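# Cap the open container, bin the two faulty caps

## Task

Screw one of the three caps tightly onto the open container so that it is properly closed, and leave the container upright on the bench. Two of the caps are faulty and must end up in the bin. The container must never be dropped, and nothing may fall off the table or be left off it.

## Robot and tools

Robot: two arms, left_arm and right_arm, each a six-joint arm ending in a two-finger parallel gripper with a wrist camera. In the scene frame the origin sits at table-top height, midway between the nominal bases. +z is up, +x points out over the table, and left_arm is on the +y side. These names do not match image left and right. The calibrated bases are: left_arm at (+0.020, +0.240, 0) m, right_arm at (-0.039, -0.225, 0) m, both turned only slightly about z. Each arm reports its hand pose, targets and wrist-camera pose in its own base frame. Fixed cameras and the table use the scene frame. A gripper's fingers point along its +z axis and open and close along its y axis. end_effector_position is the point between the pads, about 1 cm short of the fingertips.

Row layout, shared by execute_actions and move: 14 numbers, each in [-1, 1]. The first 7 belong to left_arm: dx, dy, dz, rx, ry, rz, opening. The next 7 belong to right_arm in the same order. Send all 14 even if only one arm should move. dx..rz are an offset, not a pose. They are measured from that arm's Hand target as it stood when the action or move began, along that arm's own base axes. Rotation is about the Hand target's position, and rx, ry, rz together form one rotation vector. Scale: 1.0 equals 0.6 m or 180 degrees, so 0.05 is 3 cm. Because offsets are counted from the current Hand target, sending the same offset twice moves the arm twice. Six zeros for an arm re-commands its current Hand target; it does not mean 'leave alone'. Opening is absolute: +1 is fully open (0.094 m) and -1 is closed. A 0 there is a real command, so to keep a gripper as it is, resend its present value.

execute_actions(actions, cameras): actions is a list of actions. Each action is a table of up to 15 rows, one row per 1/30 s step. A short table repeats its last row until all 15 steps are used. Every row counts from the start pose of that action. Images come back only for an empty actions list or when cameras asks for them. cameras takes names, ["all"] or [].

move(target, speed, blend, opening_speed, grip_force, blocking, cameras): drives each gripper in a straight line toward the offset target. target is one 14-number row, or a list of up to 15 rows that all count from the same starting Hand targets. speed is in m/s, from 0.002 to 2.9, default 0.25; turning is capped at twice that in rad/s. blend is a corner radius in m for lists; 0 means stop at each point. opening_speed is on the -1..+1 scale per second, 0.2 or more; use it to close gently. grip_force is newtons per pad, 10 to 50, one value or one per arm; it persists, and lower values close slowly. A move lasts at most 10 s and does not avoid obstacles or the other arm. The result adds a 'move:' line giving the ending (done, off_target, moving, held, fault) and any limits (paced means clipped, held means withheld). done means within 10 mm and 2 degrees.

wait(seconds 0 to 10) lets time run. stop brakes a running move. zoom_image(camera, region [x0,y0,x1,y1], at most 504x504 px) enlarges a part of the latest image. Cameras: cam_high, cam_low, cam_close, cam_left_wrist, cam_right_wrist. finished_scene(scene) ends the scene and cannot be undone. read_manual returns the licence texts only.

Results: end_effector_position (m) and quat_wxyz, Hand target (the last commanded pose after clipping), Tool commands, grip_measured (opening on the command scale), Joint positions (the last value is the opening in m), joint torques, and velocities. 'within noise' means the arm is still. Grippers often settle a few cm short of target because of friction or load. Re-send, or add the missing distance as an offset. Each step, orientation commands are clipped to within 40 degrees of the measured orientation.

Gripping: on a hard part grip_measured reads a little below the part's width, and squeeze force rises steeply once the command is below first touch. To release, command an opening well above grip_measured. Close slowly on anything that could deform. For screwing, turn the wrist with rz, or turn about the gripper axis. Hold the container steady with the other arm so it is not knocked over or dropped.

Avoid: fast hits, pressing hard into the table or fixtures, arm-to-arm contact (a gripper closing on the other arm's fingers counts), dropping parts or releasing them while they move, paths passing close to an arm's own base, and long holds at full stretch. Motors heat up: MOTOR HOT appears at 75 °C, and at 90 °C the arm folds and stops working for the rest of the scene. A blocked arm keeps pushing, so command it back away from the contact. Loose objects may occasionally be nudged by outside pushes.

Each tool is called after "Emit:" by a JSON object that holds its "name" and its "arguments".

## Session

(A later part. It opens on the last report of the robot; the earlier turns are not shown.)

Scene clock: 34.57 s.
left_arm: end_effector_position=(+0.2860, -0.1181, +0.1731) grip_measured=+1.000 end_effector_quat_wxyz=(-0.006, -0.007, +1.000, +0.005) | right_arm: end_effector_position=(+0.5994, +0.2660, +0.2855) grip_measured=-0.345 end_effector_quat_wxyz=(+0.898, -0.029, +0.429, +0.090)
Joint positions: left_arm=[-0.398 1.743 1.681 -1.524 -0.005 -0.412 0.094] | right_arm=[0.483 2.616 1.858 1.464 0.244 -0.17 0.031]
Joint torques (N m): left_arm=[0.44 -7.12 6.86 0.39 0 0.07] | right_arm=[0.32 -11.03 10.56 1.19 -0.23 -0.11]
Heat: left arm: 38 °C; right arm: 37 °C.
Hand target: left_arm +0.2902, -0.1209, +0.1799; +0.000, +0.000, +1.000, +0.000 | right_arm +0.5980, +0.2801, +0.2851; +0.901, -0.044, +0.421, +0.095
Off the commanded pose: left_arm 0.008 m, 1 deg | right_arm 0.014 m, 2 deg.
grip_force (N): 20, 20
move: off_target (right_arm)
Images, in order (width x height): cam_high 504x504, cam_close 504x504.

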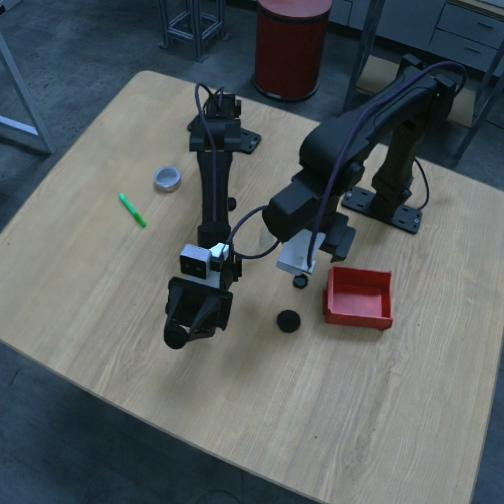

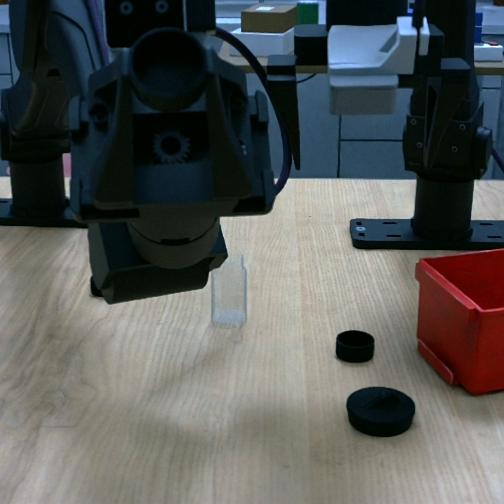

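Emit:
{"name": "move", "arguments": {"target": [[0, 0, 0.03, 0, 0, 0, 0.2, -0.3533, -0.64, -0.04, 0.0085, 0.3357, -0.1358, -0.5], [-0.22, -0.3852, -0.1133, 0, 0, 0, 0.2, -0.3533, -0.64, -0.04, 0.0085, 0.3357, -0.1358, -0.5]], "speed": 0.35, "blend": [0.05, 0], "cameras": ["cam_left_wrist", "cam_close", "cam_right_wrist"]}}

Scene clock: 41.53 s.
left_arm: end_effector_position=(+0.1483, -0.3437, +0.1052) grip_measured=+0.203 end_effector_quat_wxyz=(-0.012, +0.015, +1.000, +0.016) | right_arm: end_effector_position=(+0.3852, -0.1071, +0.2543) grip_measured=-0.345 end_effector_quat_wxyz=(+0.577, +0.117, +0.804, -0.081)
Joint positions: left_arm=[-1.162 2.009 1.761 -1.362 0.008 -1.132 0.057] | right_arm=[-0.266 1.147 0.809 0.011 0.017 0.012 0.031]
Joint torques (N m): left_arm=[0.55 -10.15 6.87 0.55 -0.05 -0.15] | right_arm=[-0.69 -2.8 12.63 1.34 -0.17 -0.1]
Heat: left arm: 38 °C; right arm: 38 °C.
Hand target: left_arm +0.1582, -0.3521, +0.1119; +0.000, +0.000, +1.000, +0.000 | right_arm +0.3860, -0.1039, +0.2611; +0.569, +0.107, +0.812, -0.075
Off the commanded pose: left_arm 0.015 m, 3 deg | right_arm 0.007 m, 2 deg.
grip_force (N): 20, 20
move: off_target (left_arm)
camera_calibration:
cam_left_wrist: T_world_to_cam=[[-0.0179443, -0.999188, -0.0360806, -0.336787], [-0.891582, -0.000340923, 0.452859, 0.120391], [-0.452504, 0.0402951, -0.890852, 0.258943], [0, 0, 0, 1]] pos_world=[0.218468, -0.346906, 0.164008]
cam_right_wrist: T_world_to_cam=[[-0.296465, -0.955036, -0.00386472, 0.0126785], [-0.661207, 0.208171, -0.720743, 0.498793], [0.68914, -0.21112, -0.693192, -0.0236355], [0, 0, 0, 1]] pos_world=[0.349852, -0.0967155, 0.343166]
Images, in order (width x height): cam_close 504x504, cam_left_wrist 504x504, cam_right_wrist 504x504.

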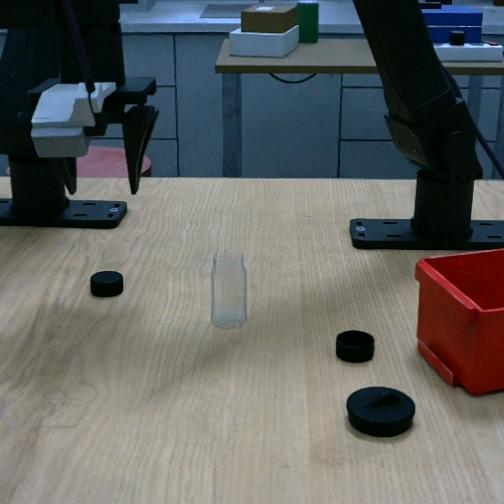

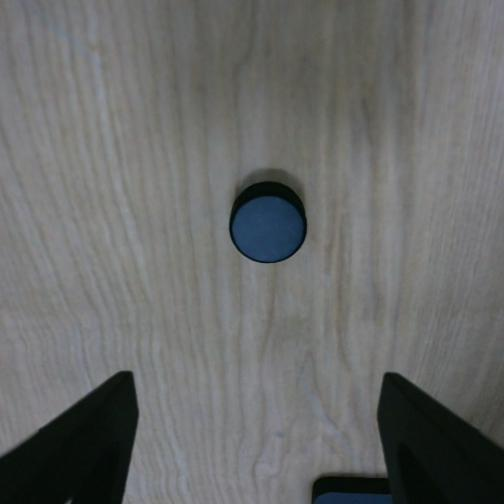

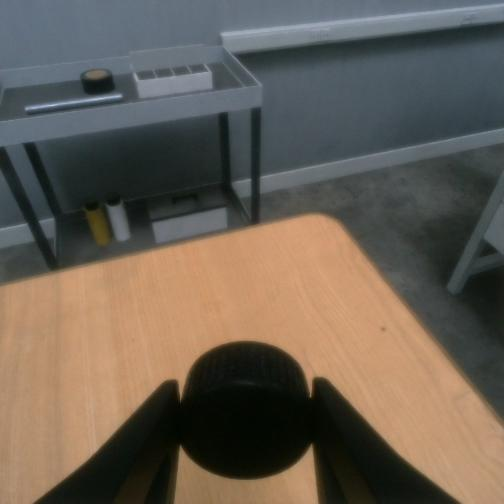

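Emit:
{"name": "move", "arguments": {"target": [0.0087, -0.0065, -0.1248, 0, 0, 0, 0.2, 0,0,0,0,0,0, -0.5], "speed": 0.15, "cameras": ["cam_left_wrist"]}}

Scene clock: 43.23 s.
left_arm: end_effector_position=(+0.1559, -0.3553, +0.0410) grip_measured=+0.203 end_effector_quat_wxyz=(-0.006, +0.012, +1.000, +0.003) | right_arm: end_effector_position=(+0.3852, -0.1071, +0.2543) grip_measured=-0.345 end_effector_quat_wxyz=(+0.577, +0.117, +0.804, -0.081)
Joint positions: left_arm=[-1.156 2.068 1.591 -1.106 0.008 -1.132 0.057] | right_arm=[-0.266 1.147 0.809 0.011 0.017 0.012 0.031]
Joint torques (N m): left_arm=[0.61 -10.63 3.52 0.71 -0.06 -0.08] | right_arm=[-0.7 -2.92 12.53 1.33 -0.15 -0.1]
Heat: left arm: 38 °C; right arm: 38 °C.
Hand target: left_arm +0.1634, -0.3560, +0.0370; +0.000, +0.000, +1.000, +0.000 | right_arm +0.3860, -0.1039, +0.2611; +0.569, +0.107, +0.812, -0.075
Off the commanded pose: left_arm 0.008 m, 2 deg | right_arm 0.007 m, 2 deg.
grip_force (N): 20, 20
move: done
camera_calibration:
cam_left_wrist: T_world_to_cam=[[-0.0115994, -0.999872, -0.010983, -0.35285], [-0.896575, 0.00553658, 0.442857, 0.159573], [-0.44274, 0.0149839, -0.896525, 0.195455], [0, 0, 0, 1]] pos_world=[0.225512, -0.356617, 0.100687]
Images, in order (width x height): cam_left_wrist 504x504.

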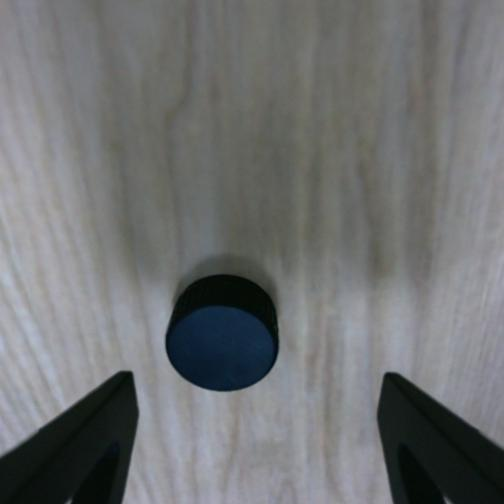

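Emit:
{"name": "move", "arguments": {"target": [[0.0017, 0.0152, 0, 0, 0, 0, 0.2, 0,0,0,0,0,0, -0.5], [0.0017, 0.0152, -0.0433, 0, 0, 0, 0.2, 0,0,0,0,0,0, -0.5]], "speed": 0.1, "blend": [0.003, 0], "cameras": ["cam_left_wrist"]}}

Scene clock: 46.60 s.
left_arm: end_effector_position=(+0.1583, -0.3474, +0.0162) grip_measured=+0.203 end_effector_quat_wxyz=(-0.005, +0.005, +1.000, +0.001) | right_arm: end_effector_position=(+0.3852, -0.1071, +0.2543) grip_measured=-0.345 end_effector_quat_wxyz=(+0.577, +0.117, +0.804, -0.081)
Joint positions: left_arm=[-1.142 2.068 1.488 -0.998 0.008 -1.132 0.057] | right_arm=[-0.266 1.147 0.809 0.011 0.017 0.012 0.031]
Joint torques (N m): left_arm=[0.58 -10.4 3.17 0.74 -0.08 0.03] | right_arm=[-0.66 -2.86 12.72 1.38 -0.14 -0.13]
Heat: left arm: 38 °C; right arm: 38 °C.
Hand target: left_arm +0.1644, -0.3468, +0.0110; +0.000, +0.000, +1.000, +0.000 | right_arm +0.3860, -0.1039, +0.2611; +0.569, +0.107, +0.812, -0.075
Off the commanded pose: left_arm 0.008 m, 1 deg | right_arm 0.007 m, 2 deg.
grip_force (N): 20, 20
move: done
camera_calibration:
cam_left_wrist: T_world_to_cam=[[0.0023073, -0.999974, -0.00680712, -0.34756], [-0.897394, -0.005074, 0.441201, 0.169068], [-0.441224, 0.00509069, -0.897383, 0.170432], [0, 0, 0, 1]] pos_world=[0.227721, -0.347561, 0.0759838]
Images, in order (width x height): cam_left_wrist 504x504.

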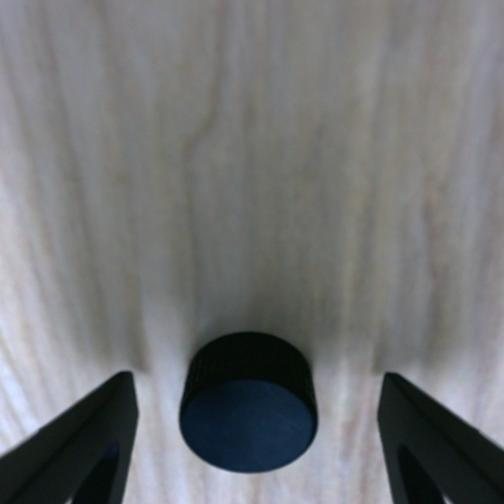

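Emit:
{"name": "move", "arguments": {"target": [[0.001, 0.0045, -0.003, 0, 0, 0, 0.2, 0,0,0,0,0,0, -0.5], [0.001, 0.0045, -0.003, 0, 0, 0, -0.5, 0,0,0,0,0,0, -0.5]], "speed": 0.05, "opening_speed": 0.6, "grip_force": 20, "cameras": ["cam_left_wrist"]}}

Scene clock: 50.73 s.
left_arm: end_effector_position=(+0.1572, -0.3452, +0.0125) grip_measured=-0.330 end_effector_quat_wxyz=(-0.006, +0.005, +1.000, +0.003) | right_arm: end_effector_position=(+0.3852, -0.1071, +0.2543) grip_measured=-0.345 end_effector_quat_wxyz=(+0.577, +0.117, +0.804, -0.081)
Joint positions: left_arm=[-1.142 2.068 1.473 -0.987 0.008 -1.132 0.031] | right_arm=[-0.266 1.147 0.809 0.011 0.017 0.012 0.031]
Joint torques (N m): left_arm=[0.91 -10.77 3.08 0.72 -0.06 0.06] | right_arm=[-0.83 -2.84 12.46 1.4 -0.11 -0.16]
Heat: left arm: 37 °C; right arm: 38 °C.
Hand target: left_arm +0.1650, -0.3441, +0.0092; +0.000, +0.000, +1.000, +0.000 | right_arm +0.3860, -0.1039, +0.2611; +0.569, +0.107, +0.812, -0.075
Off the commanded pose: left_arm 0.009 m, 1 deg | right_arm 0.007 m, 2 deg.
grip_force (N): 20, 20
move: done
camera_calibration:
cam_left_wrist: T_world_to_cam=[[0.0022207, -0.999937, -0.0110152, -0.345231], [-0.896556, -0.0068698, 0.442876, 0.168918], [-0.442924, 0.00889227, -0.896515, 0.168206], [0, 0, 0, 1]] pos_world=[0.226714, -0.345544, 0.072187]
Images, in order (width x height): cam_left_wrist 504x504.

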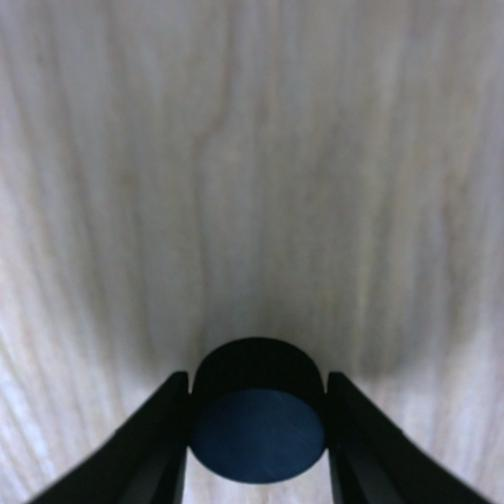

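Emit:
{"name": "move", "arguments": {"target": [[0.0, 0.0, 0.2333, 0, 0, 0, -0.5, 0,0,0,0,0,0, -0.5], [0.7667, 0.24, 0.468, 0, -0.7222, 0, -0.5, 0,0,0,0,0,0, -0.5]], "speed": 0.4, "blend": [0.05, 0], "cameras": ["cam_close", "cam_high"]}}

Scene clock: 57.83 s.
left_arm: end_effector_position=(+0.6324, -0.2000, +0.2750) grip_measured=-0.330 end_effector_quat_wxyz=(+0.886, +0.001, +0.463, +0.012) | right_arm: end_effector_position=(+0.3852, -0.1071, +0.2543) grip_measured=-0.345 end_effector_quat_wxyz=(+0.577, +0.117, +0.804, -0.081)
Joint positions: left_arm=[-0.397 2.612 1.866 1.395 -0.332 0.258 0.031] | right_arm=[-0.266 1.147 0.809 0.011 0.017 0.012 0.031]
Joint torques (N m): left_arm=[-0.06 -13.82 7.25 2.05 0.39 0.03] | right_arm=[-0.62 -2.91 12.68 1.35 -0.1 -0.12]
Heat: left arm: 37 °C; right arm: 39 °C.
Hand target: left_arm +0.6250, -0.2001, +0.2900; +0.906, +0.000, +0.423, +0.000 | right_arm +0.3860, -0.1039, +0.2611; +0.569, +0.107, +0.812, -0.075
Off the commanded pose: left_arm 0.017 m, 5 deg | right_arm 0.007 m, 2 deg.
grip_force (N): 20, 20
move: off_target (left_arm)
Images, in order (width x height): cam_high 504x504, cam_close 504x504.

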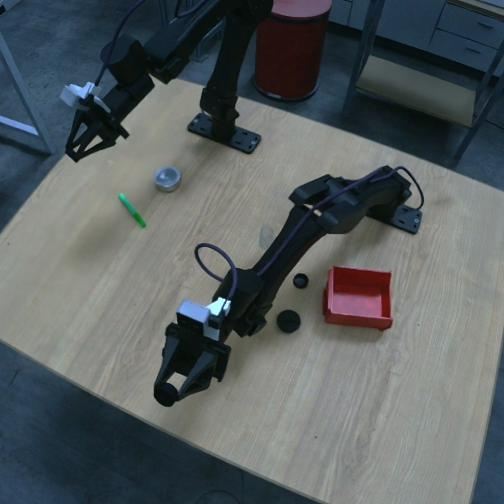

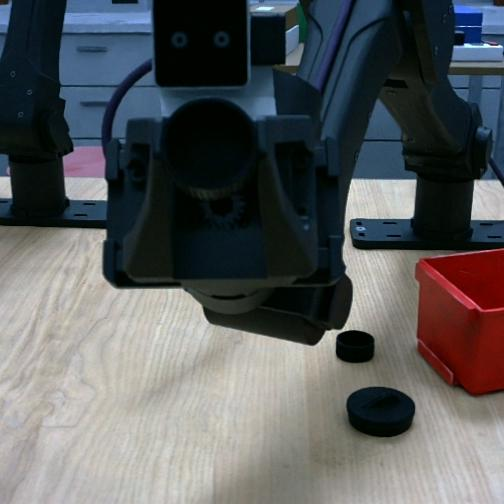

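Emit:
{"name": "zoom_image", "arguments": {"camera": "cam_close", "region": [155, 90, 265, 200]}}

Emit:
{"name": "zoom_image", "arguments": {"camera": "cam_high", "region": [140, 360, 200, 420]}}

Scaled by 4.582.

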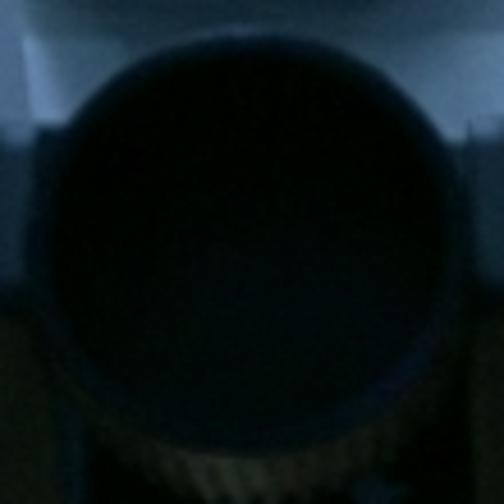

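Scaled by 8.400.

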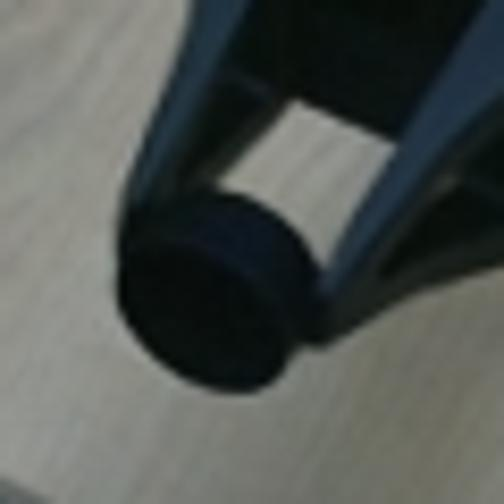

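Emit:
{"name": "move", "arguments": {"target": [0.042, 0.0, 0.055, 0, -0.0944, 0, -0.5, 0,0,0,0,0,0, -0.5], "speed": 0.3, "cameras": ["cam_close", "cam_high"]}}

Emit:
{"name": "zoom_image", "arguments": {"camera": "cam_close", "region": [150, 30, 300, 180]}}

Emit:
{"name": "zoom_image", "arguments": {"camera": "cam_high", "region": [140, 370, 200, 430]}}

Scene clock: 60.07 s.
left_arm: end_effector_position=(+0.6472, -0.1970, +0.3265) grip_measured=-0.330 end_effector_quat_wxyz=(+0.950, -0.005, +0.311, -0.003) | right_arm: end_effector_position=(+0.3852, -0.1071, +0.2543) grip_measured=-0.345 end_effector_quat_wxyz=(+0.577, +0.117, +0.804, -0.081)
Joint positions: left_arm=[-0.354 3.097 2.827 1.24 -0.214 0.281 0.031] | right_arm=[-0.266 1.147 0.809 0.011 0.017 0.012 0.031]
Joint torques (N m): left_arm=[0.16 -15.32 7.53 0.75 0.36 0.04] | right_arm=[-0.7 -2.96 12.74 1.33 -0.17 -0.14]
Heat: left arm: 37 °C; right arm: 39 °C.
Hand target: left_arm +0.6502, -0.2001, +0.3230; +0.959, +0.000, +0.284, +0.000 | right_arm +0.3860, -0.1039, +0.2611; +0.569, +0.107, +0.812, -0.075
Off the commanded pose: left_arm 0.006 m, 3 deg | right_arm 0.007 m, 2 deg.
elbow stopped short (left arm): the move would have taken joint 3 (elbow) straighter than the controller allows.
grip_force (N): 20, 20
move: off_target (left_arm)
Images, in order (width x height): cam_high 504x504, cam_close 504x504.

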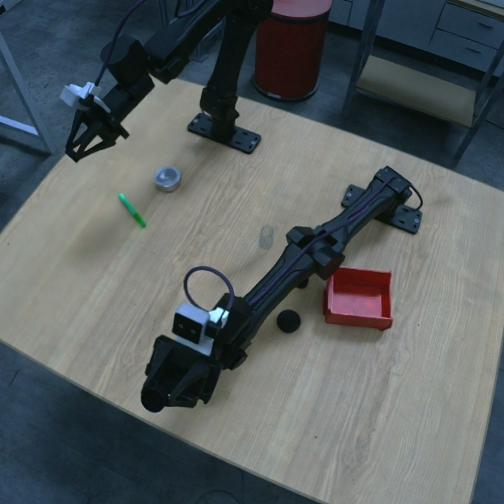

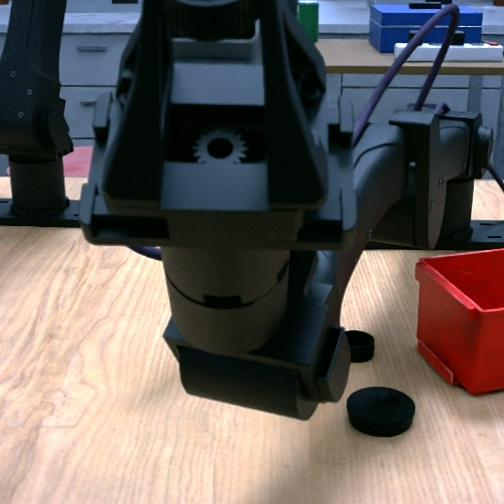

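Scaled by 3.360.

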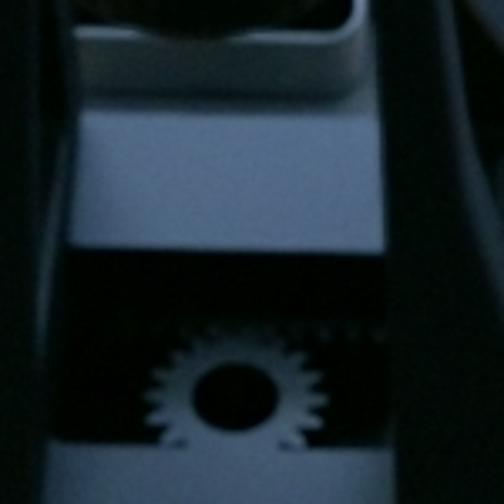

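Scaled by 8.400.

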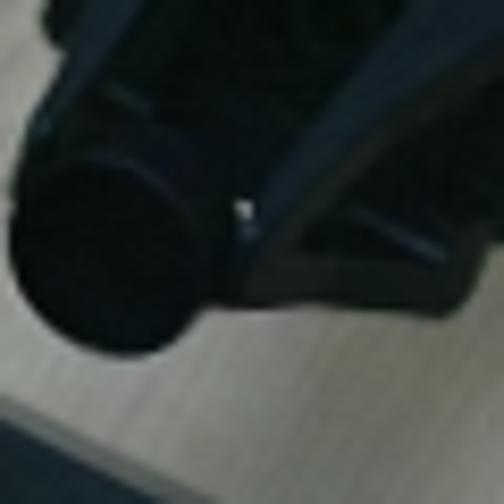

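Emit:
{"name": "move", "arguments": {"target": [-0.02, 0.0, -0.075, 0, 0.025, 0, -0.5, 0,0,0,0,0,0, -0.5], "speed": 0.3, "cameras": ["cam_close", "cam_high"]}}

Emit:
{"name": "zoom_image", "arguments": {"camera": "cam_close", "region": [140, 20, 290, 170]}}

Scene clock: 61.90 s.
left_arm: end_effector_position=(+0.6572, -0.2074, +0.2336) grip_measured=-0.330 end_effector_quat_wxyz=(+0.929, +0.020, +0.369, +0.007) | right_arm: end_effector_position=(+0.3852, -0.1071, +0.2543) grip_measured=-0.345 end_effector_quat_wxyz=(+0.577, +0.117, +0.804, -0.081)
Joint positions: left_arm=[-0.363 3.102 2.542 1.399 -0.214 0.295 0.031] | right_arm=[-0.266 1.147 0.809 0.011 0.017 0.012 0.031]
Joint torques (N m): left_arm=[-0.5 -22.38 3.59 1.76 -0.03 0] | right_arm=[-0.69 -2.81 12.66 1.36 -0.12 -0.14]
Heat: left arm: 37 °C; right arm: 39 °C.
Hand target: left_arm +0.6382, -0.2001, +0.2780; +0.947, +0.000, +0.322, +0.000 | right_arm +0.3860, -0.1039, +0.2611; +0.569, +0.107, +0.812, -0.075
Off the commanded pose: left_arm 0.049 m, 6 deg | right_arm 0.007 m, 2 deg.
grip_force (N): 20, 20
move: off_target (left_arm)
Images, in order (width x height): cam_high 504x504, cam_close 504x504.

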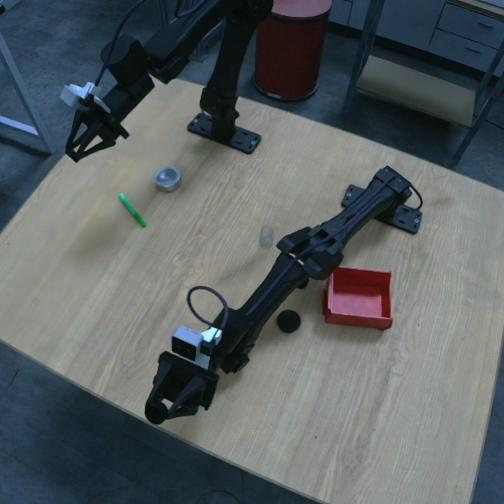

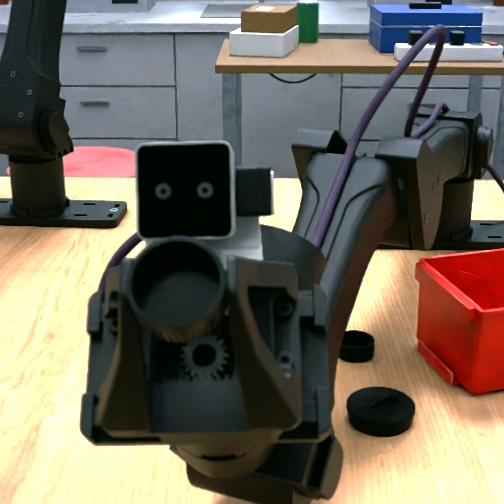

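Scaled by 3.360.

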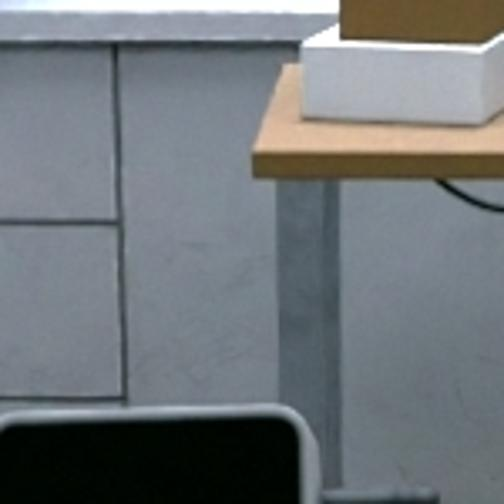

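Emit:
{"name": "zoom_image", "arguments": {"camera": "cam_close", "region": [120, 230, 240, 350]}}

Emit:
{"name": "zoom_image", "arguments": {"camera": "cam_high", "region": [135, 380, 195, 440]}}

Scaled by 4.200.

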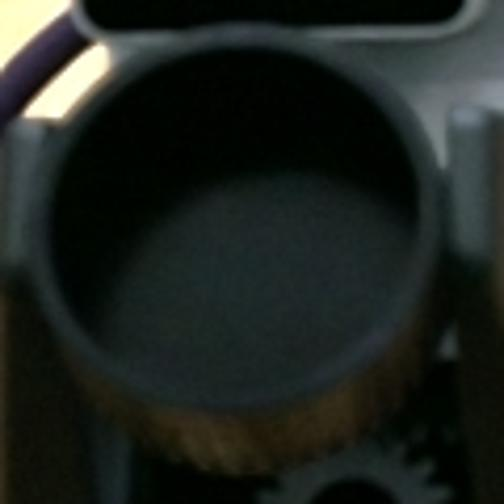

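Scaled by 8.400.

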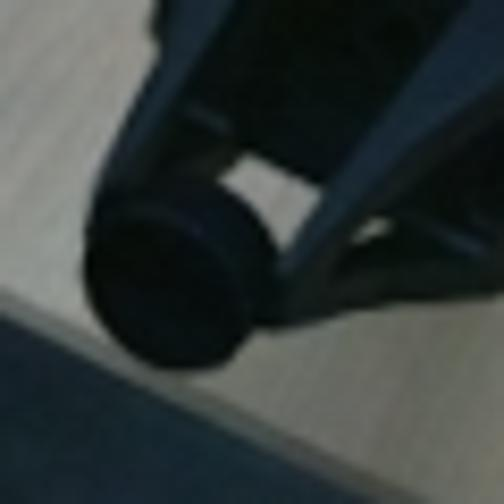

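Emit:
{"name": "move", "arguments": {"target": [-0.43, 0.3335, 0.02, 0, 0.402, 0, -0.5, 0.415, 0.561, 0.023, 0.0035, -0.4043, 0.1489, -0.5], "speed": 0.35, "cameras": ["cam_close", "cam_left_wrist"]}}

Scene clock: 66.53 s.
left_arm: end_effector_position=(+0.3806, -0.0037, +0.2765) grip_measured=-0.330 end_effector_quat_wxyz=(+0.572, +0.002, +0.820, -0.001) | right_arm: end_effector_position=(+0.6342, +0.2283, +0.2828) grip_measured=-0.345 end_effector_quat_wxyz=(+0.936, -0.032, +0.325, +0.134)
Joint positions: left_arm=[-0.019 1.071 0.881 -0.162 -0.015 -0.004 0.031] | right_arm=[0.364 2.971 2.415 1.464 0.077 -0.054 0.031]
Joint torques (N m): left_arm=[0.7 -2.91 8.92 1.58 0.13 0.04] | right_arm=[0.09 -12.23 10.15 0.9 -0.16 -0.1]
Heat: left arm: 38 °C; right arm: 39 °C.
Hand target: left_arm +0.3802, +0.0000, +0.2900; +0.574, +0.000, +0.819, +0.000 | right_arm +0.6350, +0.2327, +0.2749; +0.936, -0.046, +0.322, +0.132
Off the commanded pose: left_arm 0.014 m, 0 deg | right_arm 0.009 m, 2 deg.
grip_force (N): 20, 20
move: off_target (left_arm)
camera_calibration:
cam_left_wrist: T_world_to_cam=[[0.00406571, -0.999947, 0.00941336, -0.00762025], [-0.716268, -0.00948092, -0.697761, 0.501433], [0.697814, -0.00390559, -0.716269, 0.0167159], [0, 0, 0, 1]] pos_world=[0.347527, -0.00280052, 0.361926]
Images, in order (width x height): cam_close 504x504, cam_left_wrist 504x504.

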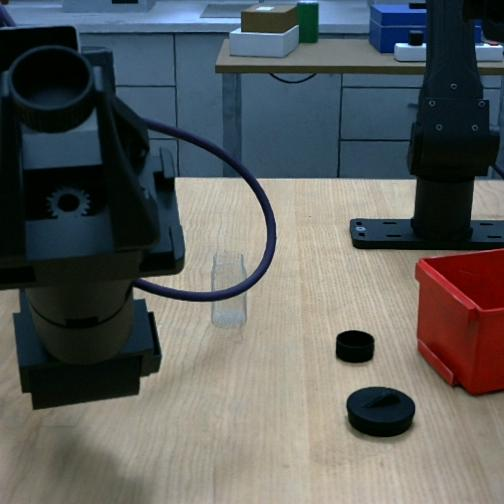

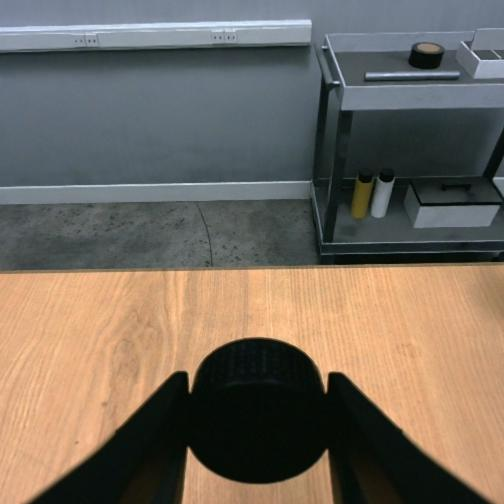

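Emit:
{"name": "zoom_image", "arguments": {"camera": "cam_close", "region": [0, 30, 110, 140]}}

Scaled by 4.582.

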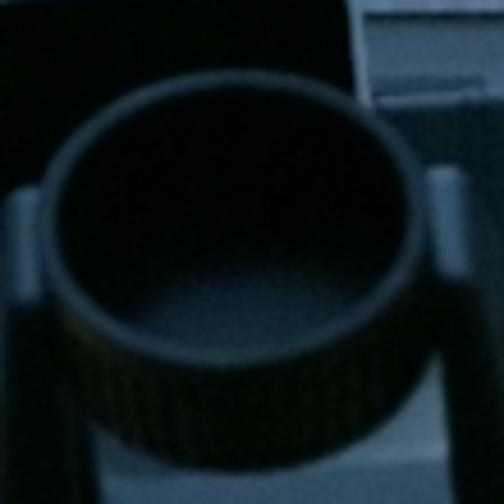

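Emit:
{"name": "zoom_image", "arguments": {"camera": "cam_close", "region": [195, 235, 265, 305]}}

Emit:
{"name": "zoom_image", "arguments": {"camera": "cam_close", "region": [325, 315, 385, 375]}}

Scaled by 7.200.

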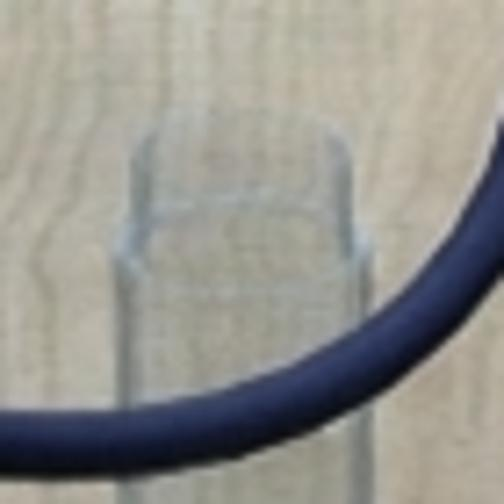

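Scaled by 8.400.

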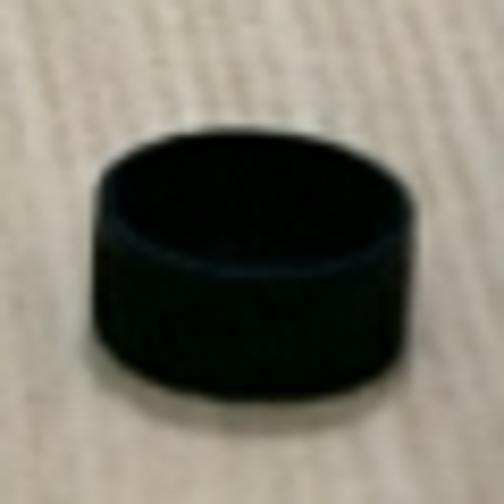

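Emit:
{"name": "move", "arguments": {"target": [-0.1687, -0.2017, -0.335, 0, 0.3889, 0, -0.5, 0,0,0,0,0,0, -0.5], "speed": 0.3, "cameras": ["cam_close", "cam_left_wrist"]}}

Scene clock: 70.50 s.
left_arm: end_effector_position=(+0.2733, -0.1163, +0.0802) grip_measured=-0.330 end_effector_quat_wxyz=(-0.006, +0.008, +1.000, +0.008) | right_arm: end_effector_position=(+0.6360, +0.2234, +0.2828) grip_measured=-0.345 end_effector_quat_wxyz=(+0.936, -0.031, +0.325, +0.130)
Joint positions: left_arm=[-0.412 1.701 1.263 -1.15 -0.01 -0.395 0.031] | right_arm=[0.357 2.971 2.415 1.464 0.077 -0.054 0.031]
Joint torques (N m): left_arm=[-0.54 -7.34 6.91 0.37 0.11 -0.13] | right_arm=[-0.1 -12.01 10.21 0.84 -0.26 -0.12]
Heat: left arm: 38 °C; right arm: 38 °C.
Hand target: left_arm +0.2790, -0.1211, +0.0890; +0.001, +0.000, +1.000, +0.000 | right_arm +0.6350, +0.2327, +0.2749; +0.936, -0.046, +0.322, +0.132
Off the commanded pose: left_arm 0.012 m, 2 deg | right_arm 0.012 m, 2 deg.
grip_force (N): 20, 20
move: off_target (left_arm, right_arm)
camera_calibration:
cam_left_wrist: T_world_to_cam=[[-0.00408895, -0.999788, -0.0201652, -0.11345], [-0.896678, -0.00526078, 0.442652, 0.244898], [-0.442664, 0.0198916, -0.896467, 0.279405], [0, 0, 0, 1]] pos_world=[0.342814, -0.117696, 0.139785]
Images, in order (width x height): cam_close 504x504, cam_left_wrist 504x504.

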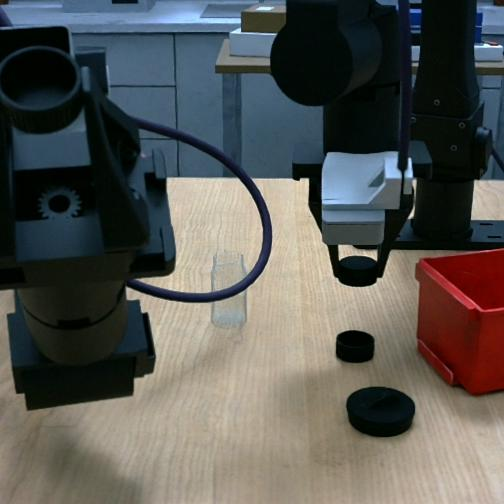

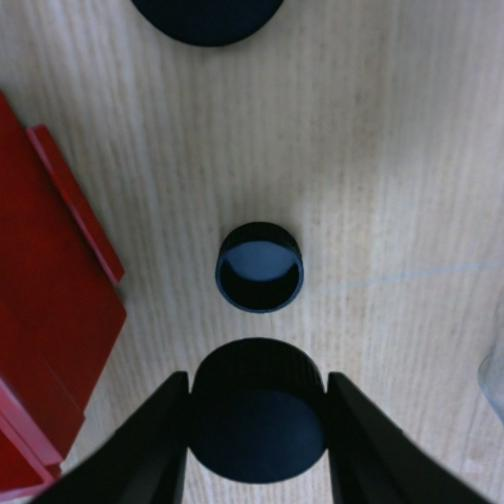

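Emit:
{"name": "zoom_image", "arguments": {"camera": "cam_left_wrist", "region": [205, 212, 315, 322]}}

Emit:
{"name": "zoom_image", "arguments": {"camera": "cam_close", "region": [0, 30, 100, 130]}}

Emit:
{"name": "zoom_image", "arguments": {"camera": "cam_close", "region": [310, 230, 410, 370]}}

Scaled by 4.582.

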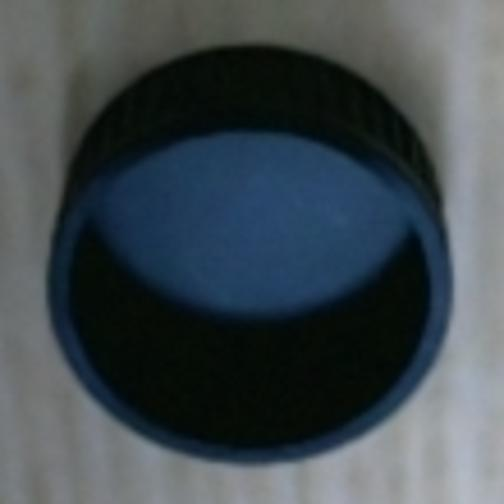

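Scaled by 5.040.

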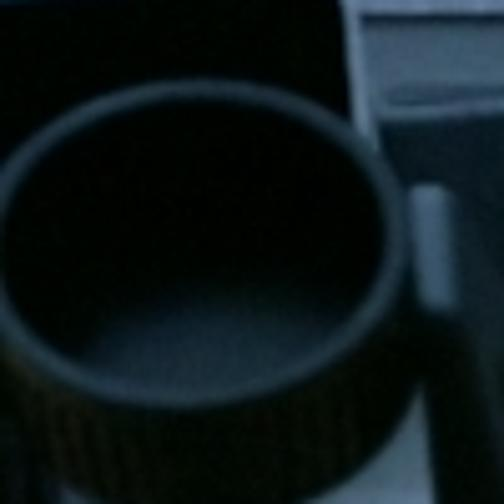

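Scaled by 3.600.

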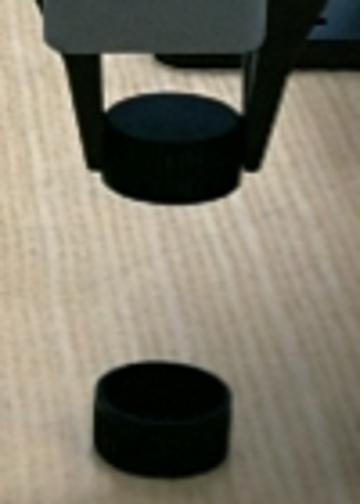

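Emit:
{"name": "move", "arguments": {"target": [[0.02, 0.03, 0.15, 0, -0.1, 0, -0.5, -0.508, -0.1545, -0.19, -0.1103, 0.7822, -0.0384, -0.5], [0.1683, 0.2018, 0.335, 0, -0.3889, 0, -0.5, -0.5563, -0.15, -0.375, -0.1103, 0.7822, -0.0384, -0.5]], "speed": 0.35, "blend": [0.03, 0], "cameras": ["cam_close", "cam_right_wrist"]}}

Scene clock: 81.00 s.
left_arm: end_effector_position=(+0.3762, -0.0033, +0.2762) grip_measured=-0.330 end_effector_quat_wxyz=(+0.545, -0.003, +0.838, -0.003) | right_arm: end_effector_position=(+0.2963, +0.1376, +0.0431) grip_measured=-0.345 end_effector_quat_wxyz=(-0.024, -0.007, +1.000, -0.014)
Joint positions: left_arm=[-0.019 1.083 0.947 -0.282 -0.016 -0.016 0.031] | right_arm=[0.435 1.881 1.332 -1.078 0.006 0.422 0.031]
Joint torques (N m): left_arm=[0.75 -3.96 4.26 2.53 0.12 0.1] | right_arm=[0.35 -10.62 4.37 0.55 -0.08 0.08]
Heat: left arm: 38 °C; right arm: 38 °C.
Hand target: left_arm +0.3800, +0.0000, +0.2900; +0.574, +0.000, +0.819, +0.000 | right_arm +0.3012, +0.1427, +0.0499; +0.001, +0.000, +1.000, +0.000
Off the commanded pose: left_arm 0.015 m, 4 deg | right_arm 0.010 m, 3 deg.
grip_force (N): 20, 20
move: off_target (left_arm, right_arm)
camera_calibration:
cam_right_wrist: T_world_to_cam=[[0.0122647, -0.998967, 0.0437563, 0.13161], [-0.883281, 0.00968737, 0.468744, 0.278646], [-0.468684, -0.0443981, -0.882249, 0.271185], [0, 0, 0, 1]] pos_world=[0.371609, 0.140815, 0.10288]
Images, in order (width x height): cam_close 504x504, cam_right_wrist 504x504.

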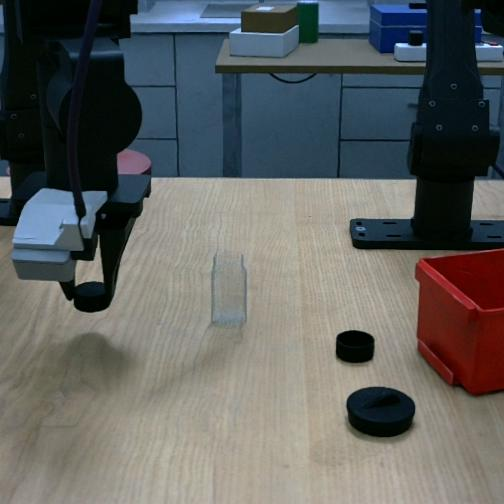

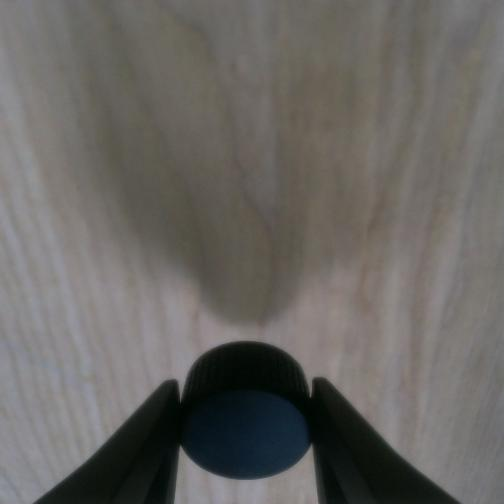

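Emit:
{"name": "move", "arguments": {"target": [0,0,0,0,0,0,-0.5, 0, 0, -0.0455, 0.0089, -0.0153, -0.0045, -0.5], "speed": 0.06, "cameras": ["cam_close", "cam_right_wrist"]}}

Scene clock: 82.63 s.
left_arm: end_effector_position=(+0.3763, -0.0033, +0.2766) grip_measured=-0.330 end_effector_quat_wxyz=(+0.546, -0.003, +0.838, -0.003) | right_arm: end_effector_position=(+0.2955, +0.1354, +0.0148) grip_measured=-0.345 end_effector_quat_wxyz=(-0.002, +0.003, +1.000, -0.002)
Joint positions: left_arm=[-0.019 1.083 0.947 -0.28 -0.016 -0.016 0.031] | right_arm=[0.427 1.869 1.197 -0.904 0.002 0.434 0.031]
Joint torques (N m): left_arm=[0.72 -3.93 4.22 2.55 0.12 0.09] | right_arm=[0.28 -10.43 4.3 0.71 -0.09 0.1]
Heat: left arm: 38 °C; right arm: 38 °C.
Hand target: left_arm +0.3800, +0.0000, +0.2900; +0.574, +0.000, +0.819, +0.000 | right_arm +0.3012, +0.1427, +0.0226; +0.025, +0.007, +1.000, +0.014
Off the commanded pose: left_arm 0.014 m, 4 deg | right_arm 0.012 m, 4 deg.
grip_force (N): 20, 20
move: off_target (left_arm, right_arm)
camera_calibration:
cam_right_wrist: T_world_to_cam=[[-0.00927407, -0.99978, 0.0188017, 0.13759], [-0.90293, 0.0164523, 0.429472, 0.296694], [-0.429687, -0.0129937, -0.902884, 0.230248], [0, 0, 0, 1]] pos_world=[0.368105, 0.13567, 0.0778788]
Images, in order (width x height): cam_close 504x504, cam_right_wrist 504x504.

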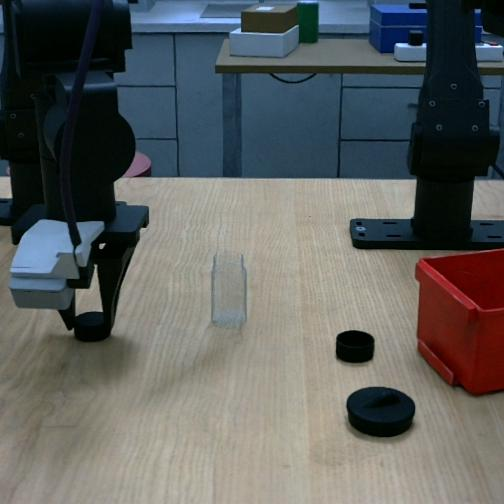

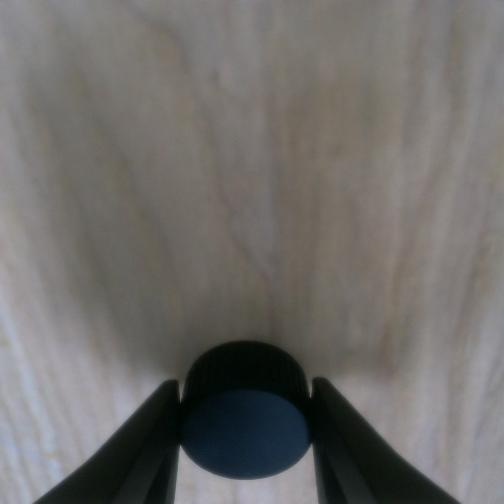

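Emit:
{"name": "move", "arguments": {"target": [[0,0,0,0,0,0,-0.5, 0, 0, -0.003, 0, 0, 0, -0.5], [0,0,0,0,0,0,-0.5, 0, 0, -0.003, 0, 0, 0, 0.1]], "speed": 0.03, "opening_speed": 0.5, "cameras": ["cam_close", "cam_right_wrist"]}}

Scene clock: 85.43 s.
left_arm: end_effector_position=(+0.3763, -0.0033, +0.2766) grip_measured=-0.330 end_effector_quat_wxyz=(+0.546, -0.003, +0.838, -0.003) | right_arm: end_effector_position=(+0.2961, +0.1351, +0.0142) grip_measured=+0.097 end_effector_quat_wxyz=(+0.000, +0.005, +1.000, -0.001)
Joint positions: left_arm=[-0.019 1.083 0.947 -0.28 -0.016 -0.016 0.031] | right_arm=[0.426 1.868 1.193 -0.897 0.002 0.435 0.052]
Joint torques (N m): left_arm=[0.75 -3.95 4.22 2.54 0.13 0.1] | right_arm=[0.35 -10.29 4.57 0.66 -0.1 0.13]
Heat: left arm: 38 °C; right arm: 37 °C.
Hand target: left_arm +0.3800, +0.0000, +0.2900; +0.574, +0.000, +0.819, +0.000 | right_arm +0.3012, +0.1427, +0.0208; +0.025, +0.007, +1.000, +0.014
Off the commanded pose: left_arm 0.014 m, 4 deg | right_arm 0.011 m, 3 deg.
grip_force (N): 20, 20
move: off_target (left_arm, right_arm); target 2's new opening was sent with right_arm's hand 0.011 m and 3 deg from that target
camera_calibration:
cam_right_wrist: T_world_to_cam=[[-0.0123472, -0.999782, 0.016856, 0.138287], [-0.904643, 0.0183507, 0.425774, 0.297775], [-0.42599, -0.00999151, -0.904673, 0.228474], [0, 0, 0, 1]] pos_world=[0.368416, 0.135076, 0.0775784]
Images, in order (width x height): cam_close 504x504, cam_right_wrist 504x504.

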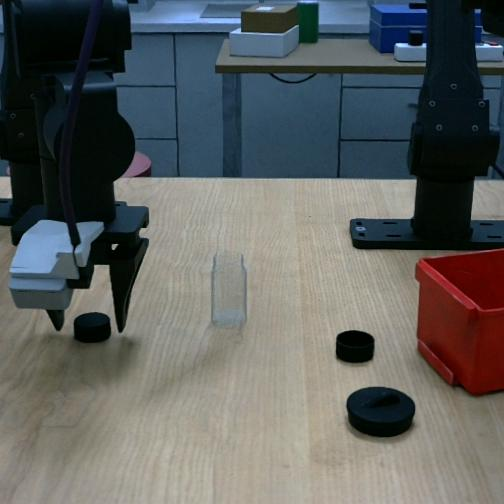

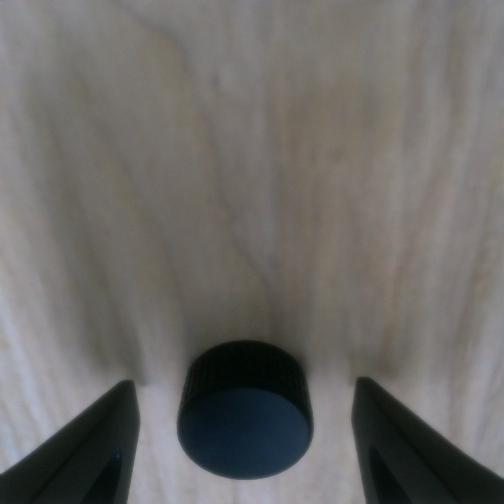

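Emit:
{"name": "zoom_image", "arguments": {"camera": "cam_close", "region": [60, 300, 120, 360]}}

Emit:
{"name": "zoom_image", "arguments": {"camera": "cam_close", "region": [325, 315, 385, 375]}}

Scaled by 8.400.

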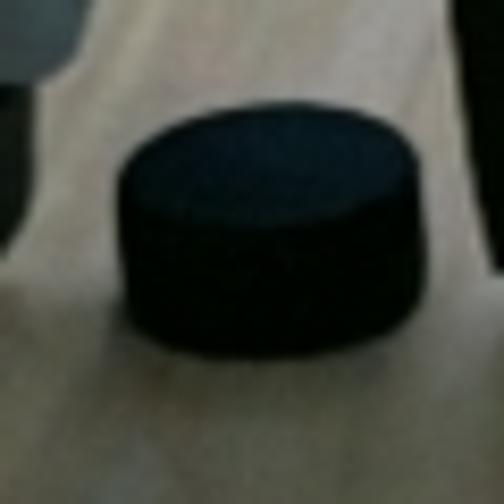

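Scaled by 8.400.

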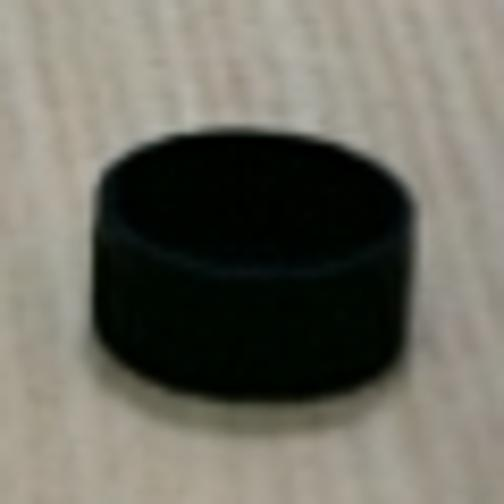

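Emit:
{"name": "move", "arguments": {"target": [[0,0,0,0,0,0,-0.5, 0, 0, 0.18, 0, 0, 0, 0.1], [0,0,0,0,0,0,-0.5, -0.0603, 0.1865, 0.2, 0, 0, 0, 0.5]], "speed": 0.25, "blend": [0.03, 0], "cameras": ["cam_close", "cam_right_wrist"]}}

Scene clock: 89.40 s.
left_arm: end_effector_position=(+0.3763, -0.0033, +0.2766) grip_measured=-0.330 end_effector_quat_wxyz=(+0.546, -0.003, +0.838, -0.003) | right_arm: end_effector_position=(+0.2598, +0.2581, +0.1367) grip_measured=+0.497 end_effector_quat_wxyz=(+0.024, -0.007, +0.999, +0.022)
Joint positions: left_arm=[-0.019 1.083 0.947 -0.28 -0.016 -0.016 0.031] | right_arm=[0.78 1.872 1.696 -1.329 0.002 0.767 0.07]
Joint torques (N m): left_arm=[0.72 -3.9 4.23 2.55 0.13 0.08] | right_arm=[-0.39 -7.05 10.3 0.19 0.08 0.11]
Heat: left arm: 38 °C; right arm: 38 °C.
Hand target: left_arm +0.3800, +0.0000, +0.2900; +0.574, +0.000, +0.819, +0.000 | right_arm +0.2651, +0.2546, +0.1408; +0.025, +0.007, +1.000, +0.014
Off the commanded pose: left_arm 0.014 m, 4 deg | right_arm 0.008 m, 2 deg.
grip_force (N): 20, 20
move: off_target (left_arm)
camera_calibration:
cam_right_wrist: T_world_to_cam=[[0.0109161, -0.999519, -0.0290419, 0.25882], [-0.924009, -0.0211845, 0.381784, 0.231734], [-0.382215, 0.0226674, -0.923795, 0.307824], [0, 0, 0, 1]] pos_world=[0.328954, 0.256627, 0.20341]
Images, in order (width x height): cam_close 504x504, cam_right_wrist 504x504.

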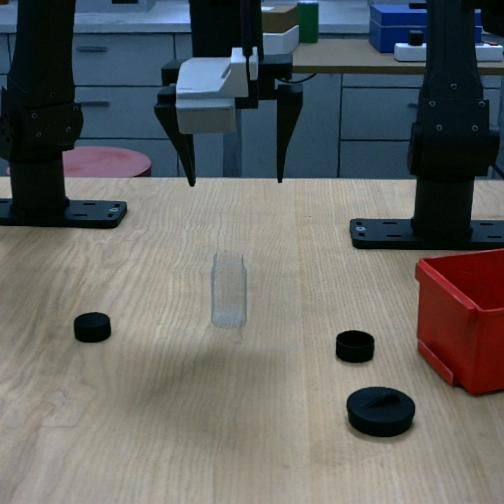

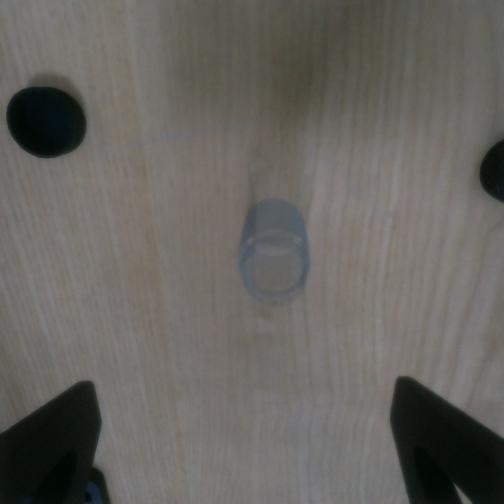

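Emit:
{"name": "zoom_image", "arguments": {"camera": "cam_right_wrist", "region": [210, 180, 340, 310]}}

Scaled by 3.877.

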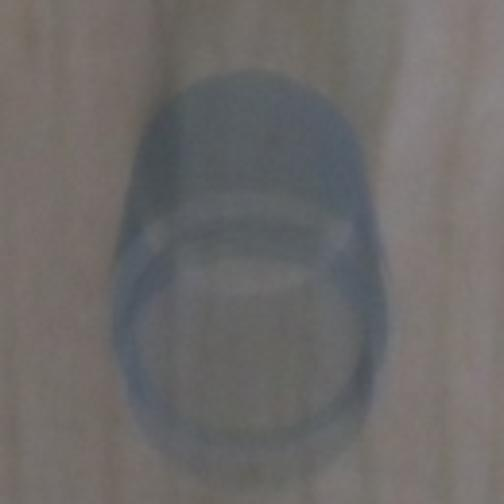

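Emit:
{"name": "move", "arguments": {"target": [[0,0,0,0,0,0,-0.5, 0.006, -0.0125, 0, -0.014, 0.0153, -0.0045, 0.5], [0,0,0,0,0,0,-0.5, 0.006, -0.0125, -0.1, -0.014, 0.0153, -0.0045, 0.5]], "speed": 0.12, "blend": [0.005, 0], "cameras": ["cam_close", "cam_right_wrist"]}}

Scene clock: 91.93 s.
left_arm: end_effector_position=(+0.3763, -0.0033, +0.2766) grip_measured=-0.330 end_effector_quat_wxyz=(+0.546, -0.003, +0.838, -0.003) | right_arm: end_effector_position=(+0.2614, +0.2473, +0.0880) grip_measured=+0.497 end_effector_quat_wxyz=(-0.008, +0.006, +1.000, -0.008)
Joint positions: left_arm=[-0.019 1.083 0.947 -0.28 -0.016 -0.016 0.031] | right_arm=[0.756 1.938 1.593 -1.248 0.002 0.767 0.07]
Joint torques (N m): left_arm=[0.72 -3.96 4.22 2.55 0.13 0.09] | right_arm=[-0.5 -7.5 5.12 0.62 0.11 0.02]
Heat: left arm: 38 °C; right arm: 37 °C.
Hand target: left_arm +0.3800, +0.0000, +0.2900; +0.574, +0.000, +0.819, +0.000 | right_arm +0.2687, +0.2471, +0.0808; +0.001, +0.014, +1.000, -0.009
Off the commanded pose: left_arm 0.014 m, 4 deg | right_arm 0.010 m, 1 deg.
grip_force (N): 20, 20
move: off_target (left_arm)
camera_calibration:
cam_right_wrist: T_world_to_cam=[[-0.0135801, -0.999403, 0.0317827, 0.247572], [-0.898094, 0.0261652, 0.439025, 0.228084], [-0.439595, -0.0225819, -0.897912, 0.287747], [0, 0, 0, 1]] pos_world=[0.334695, 0.247954, 0.150369]
Images, in order (width x height): cam_close 504x504, cam_right_wrist 504x504.

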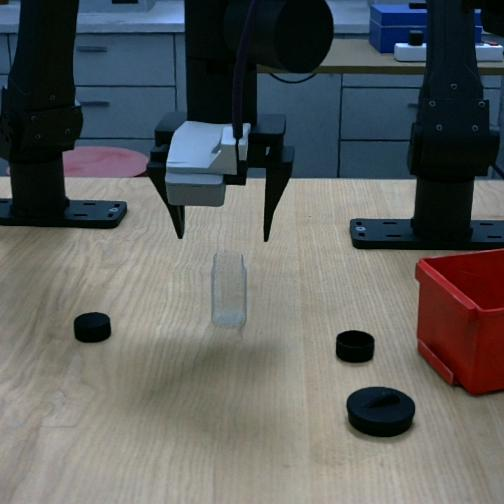

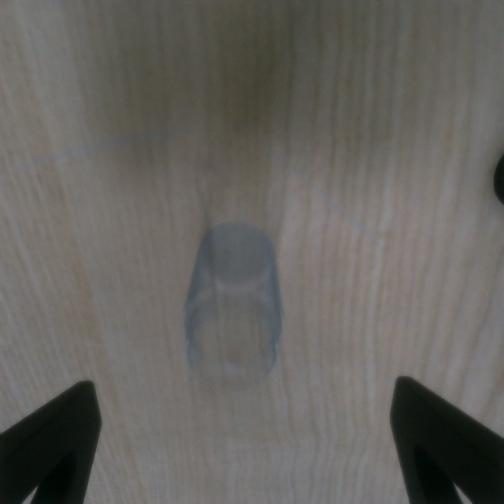

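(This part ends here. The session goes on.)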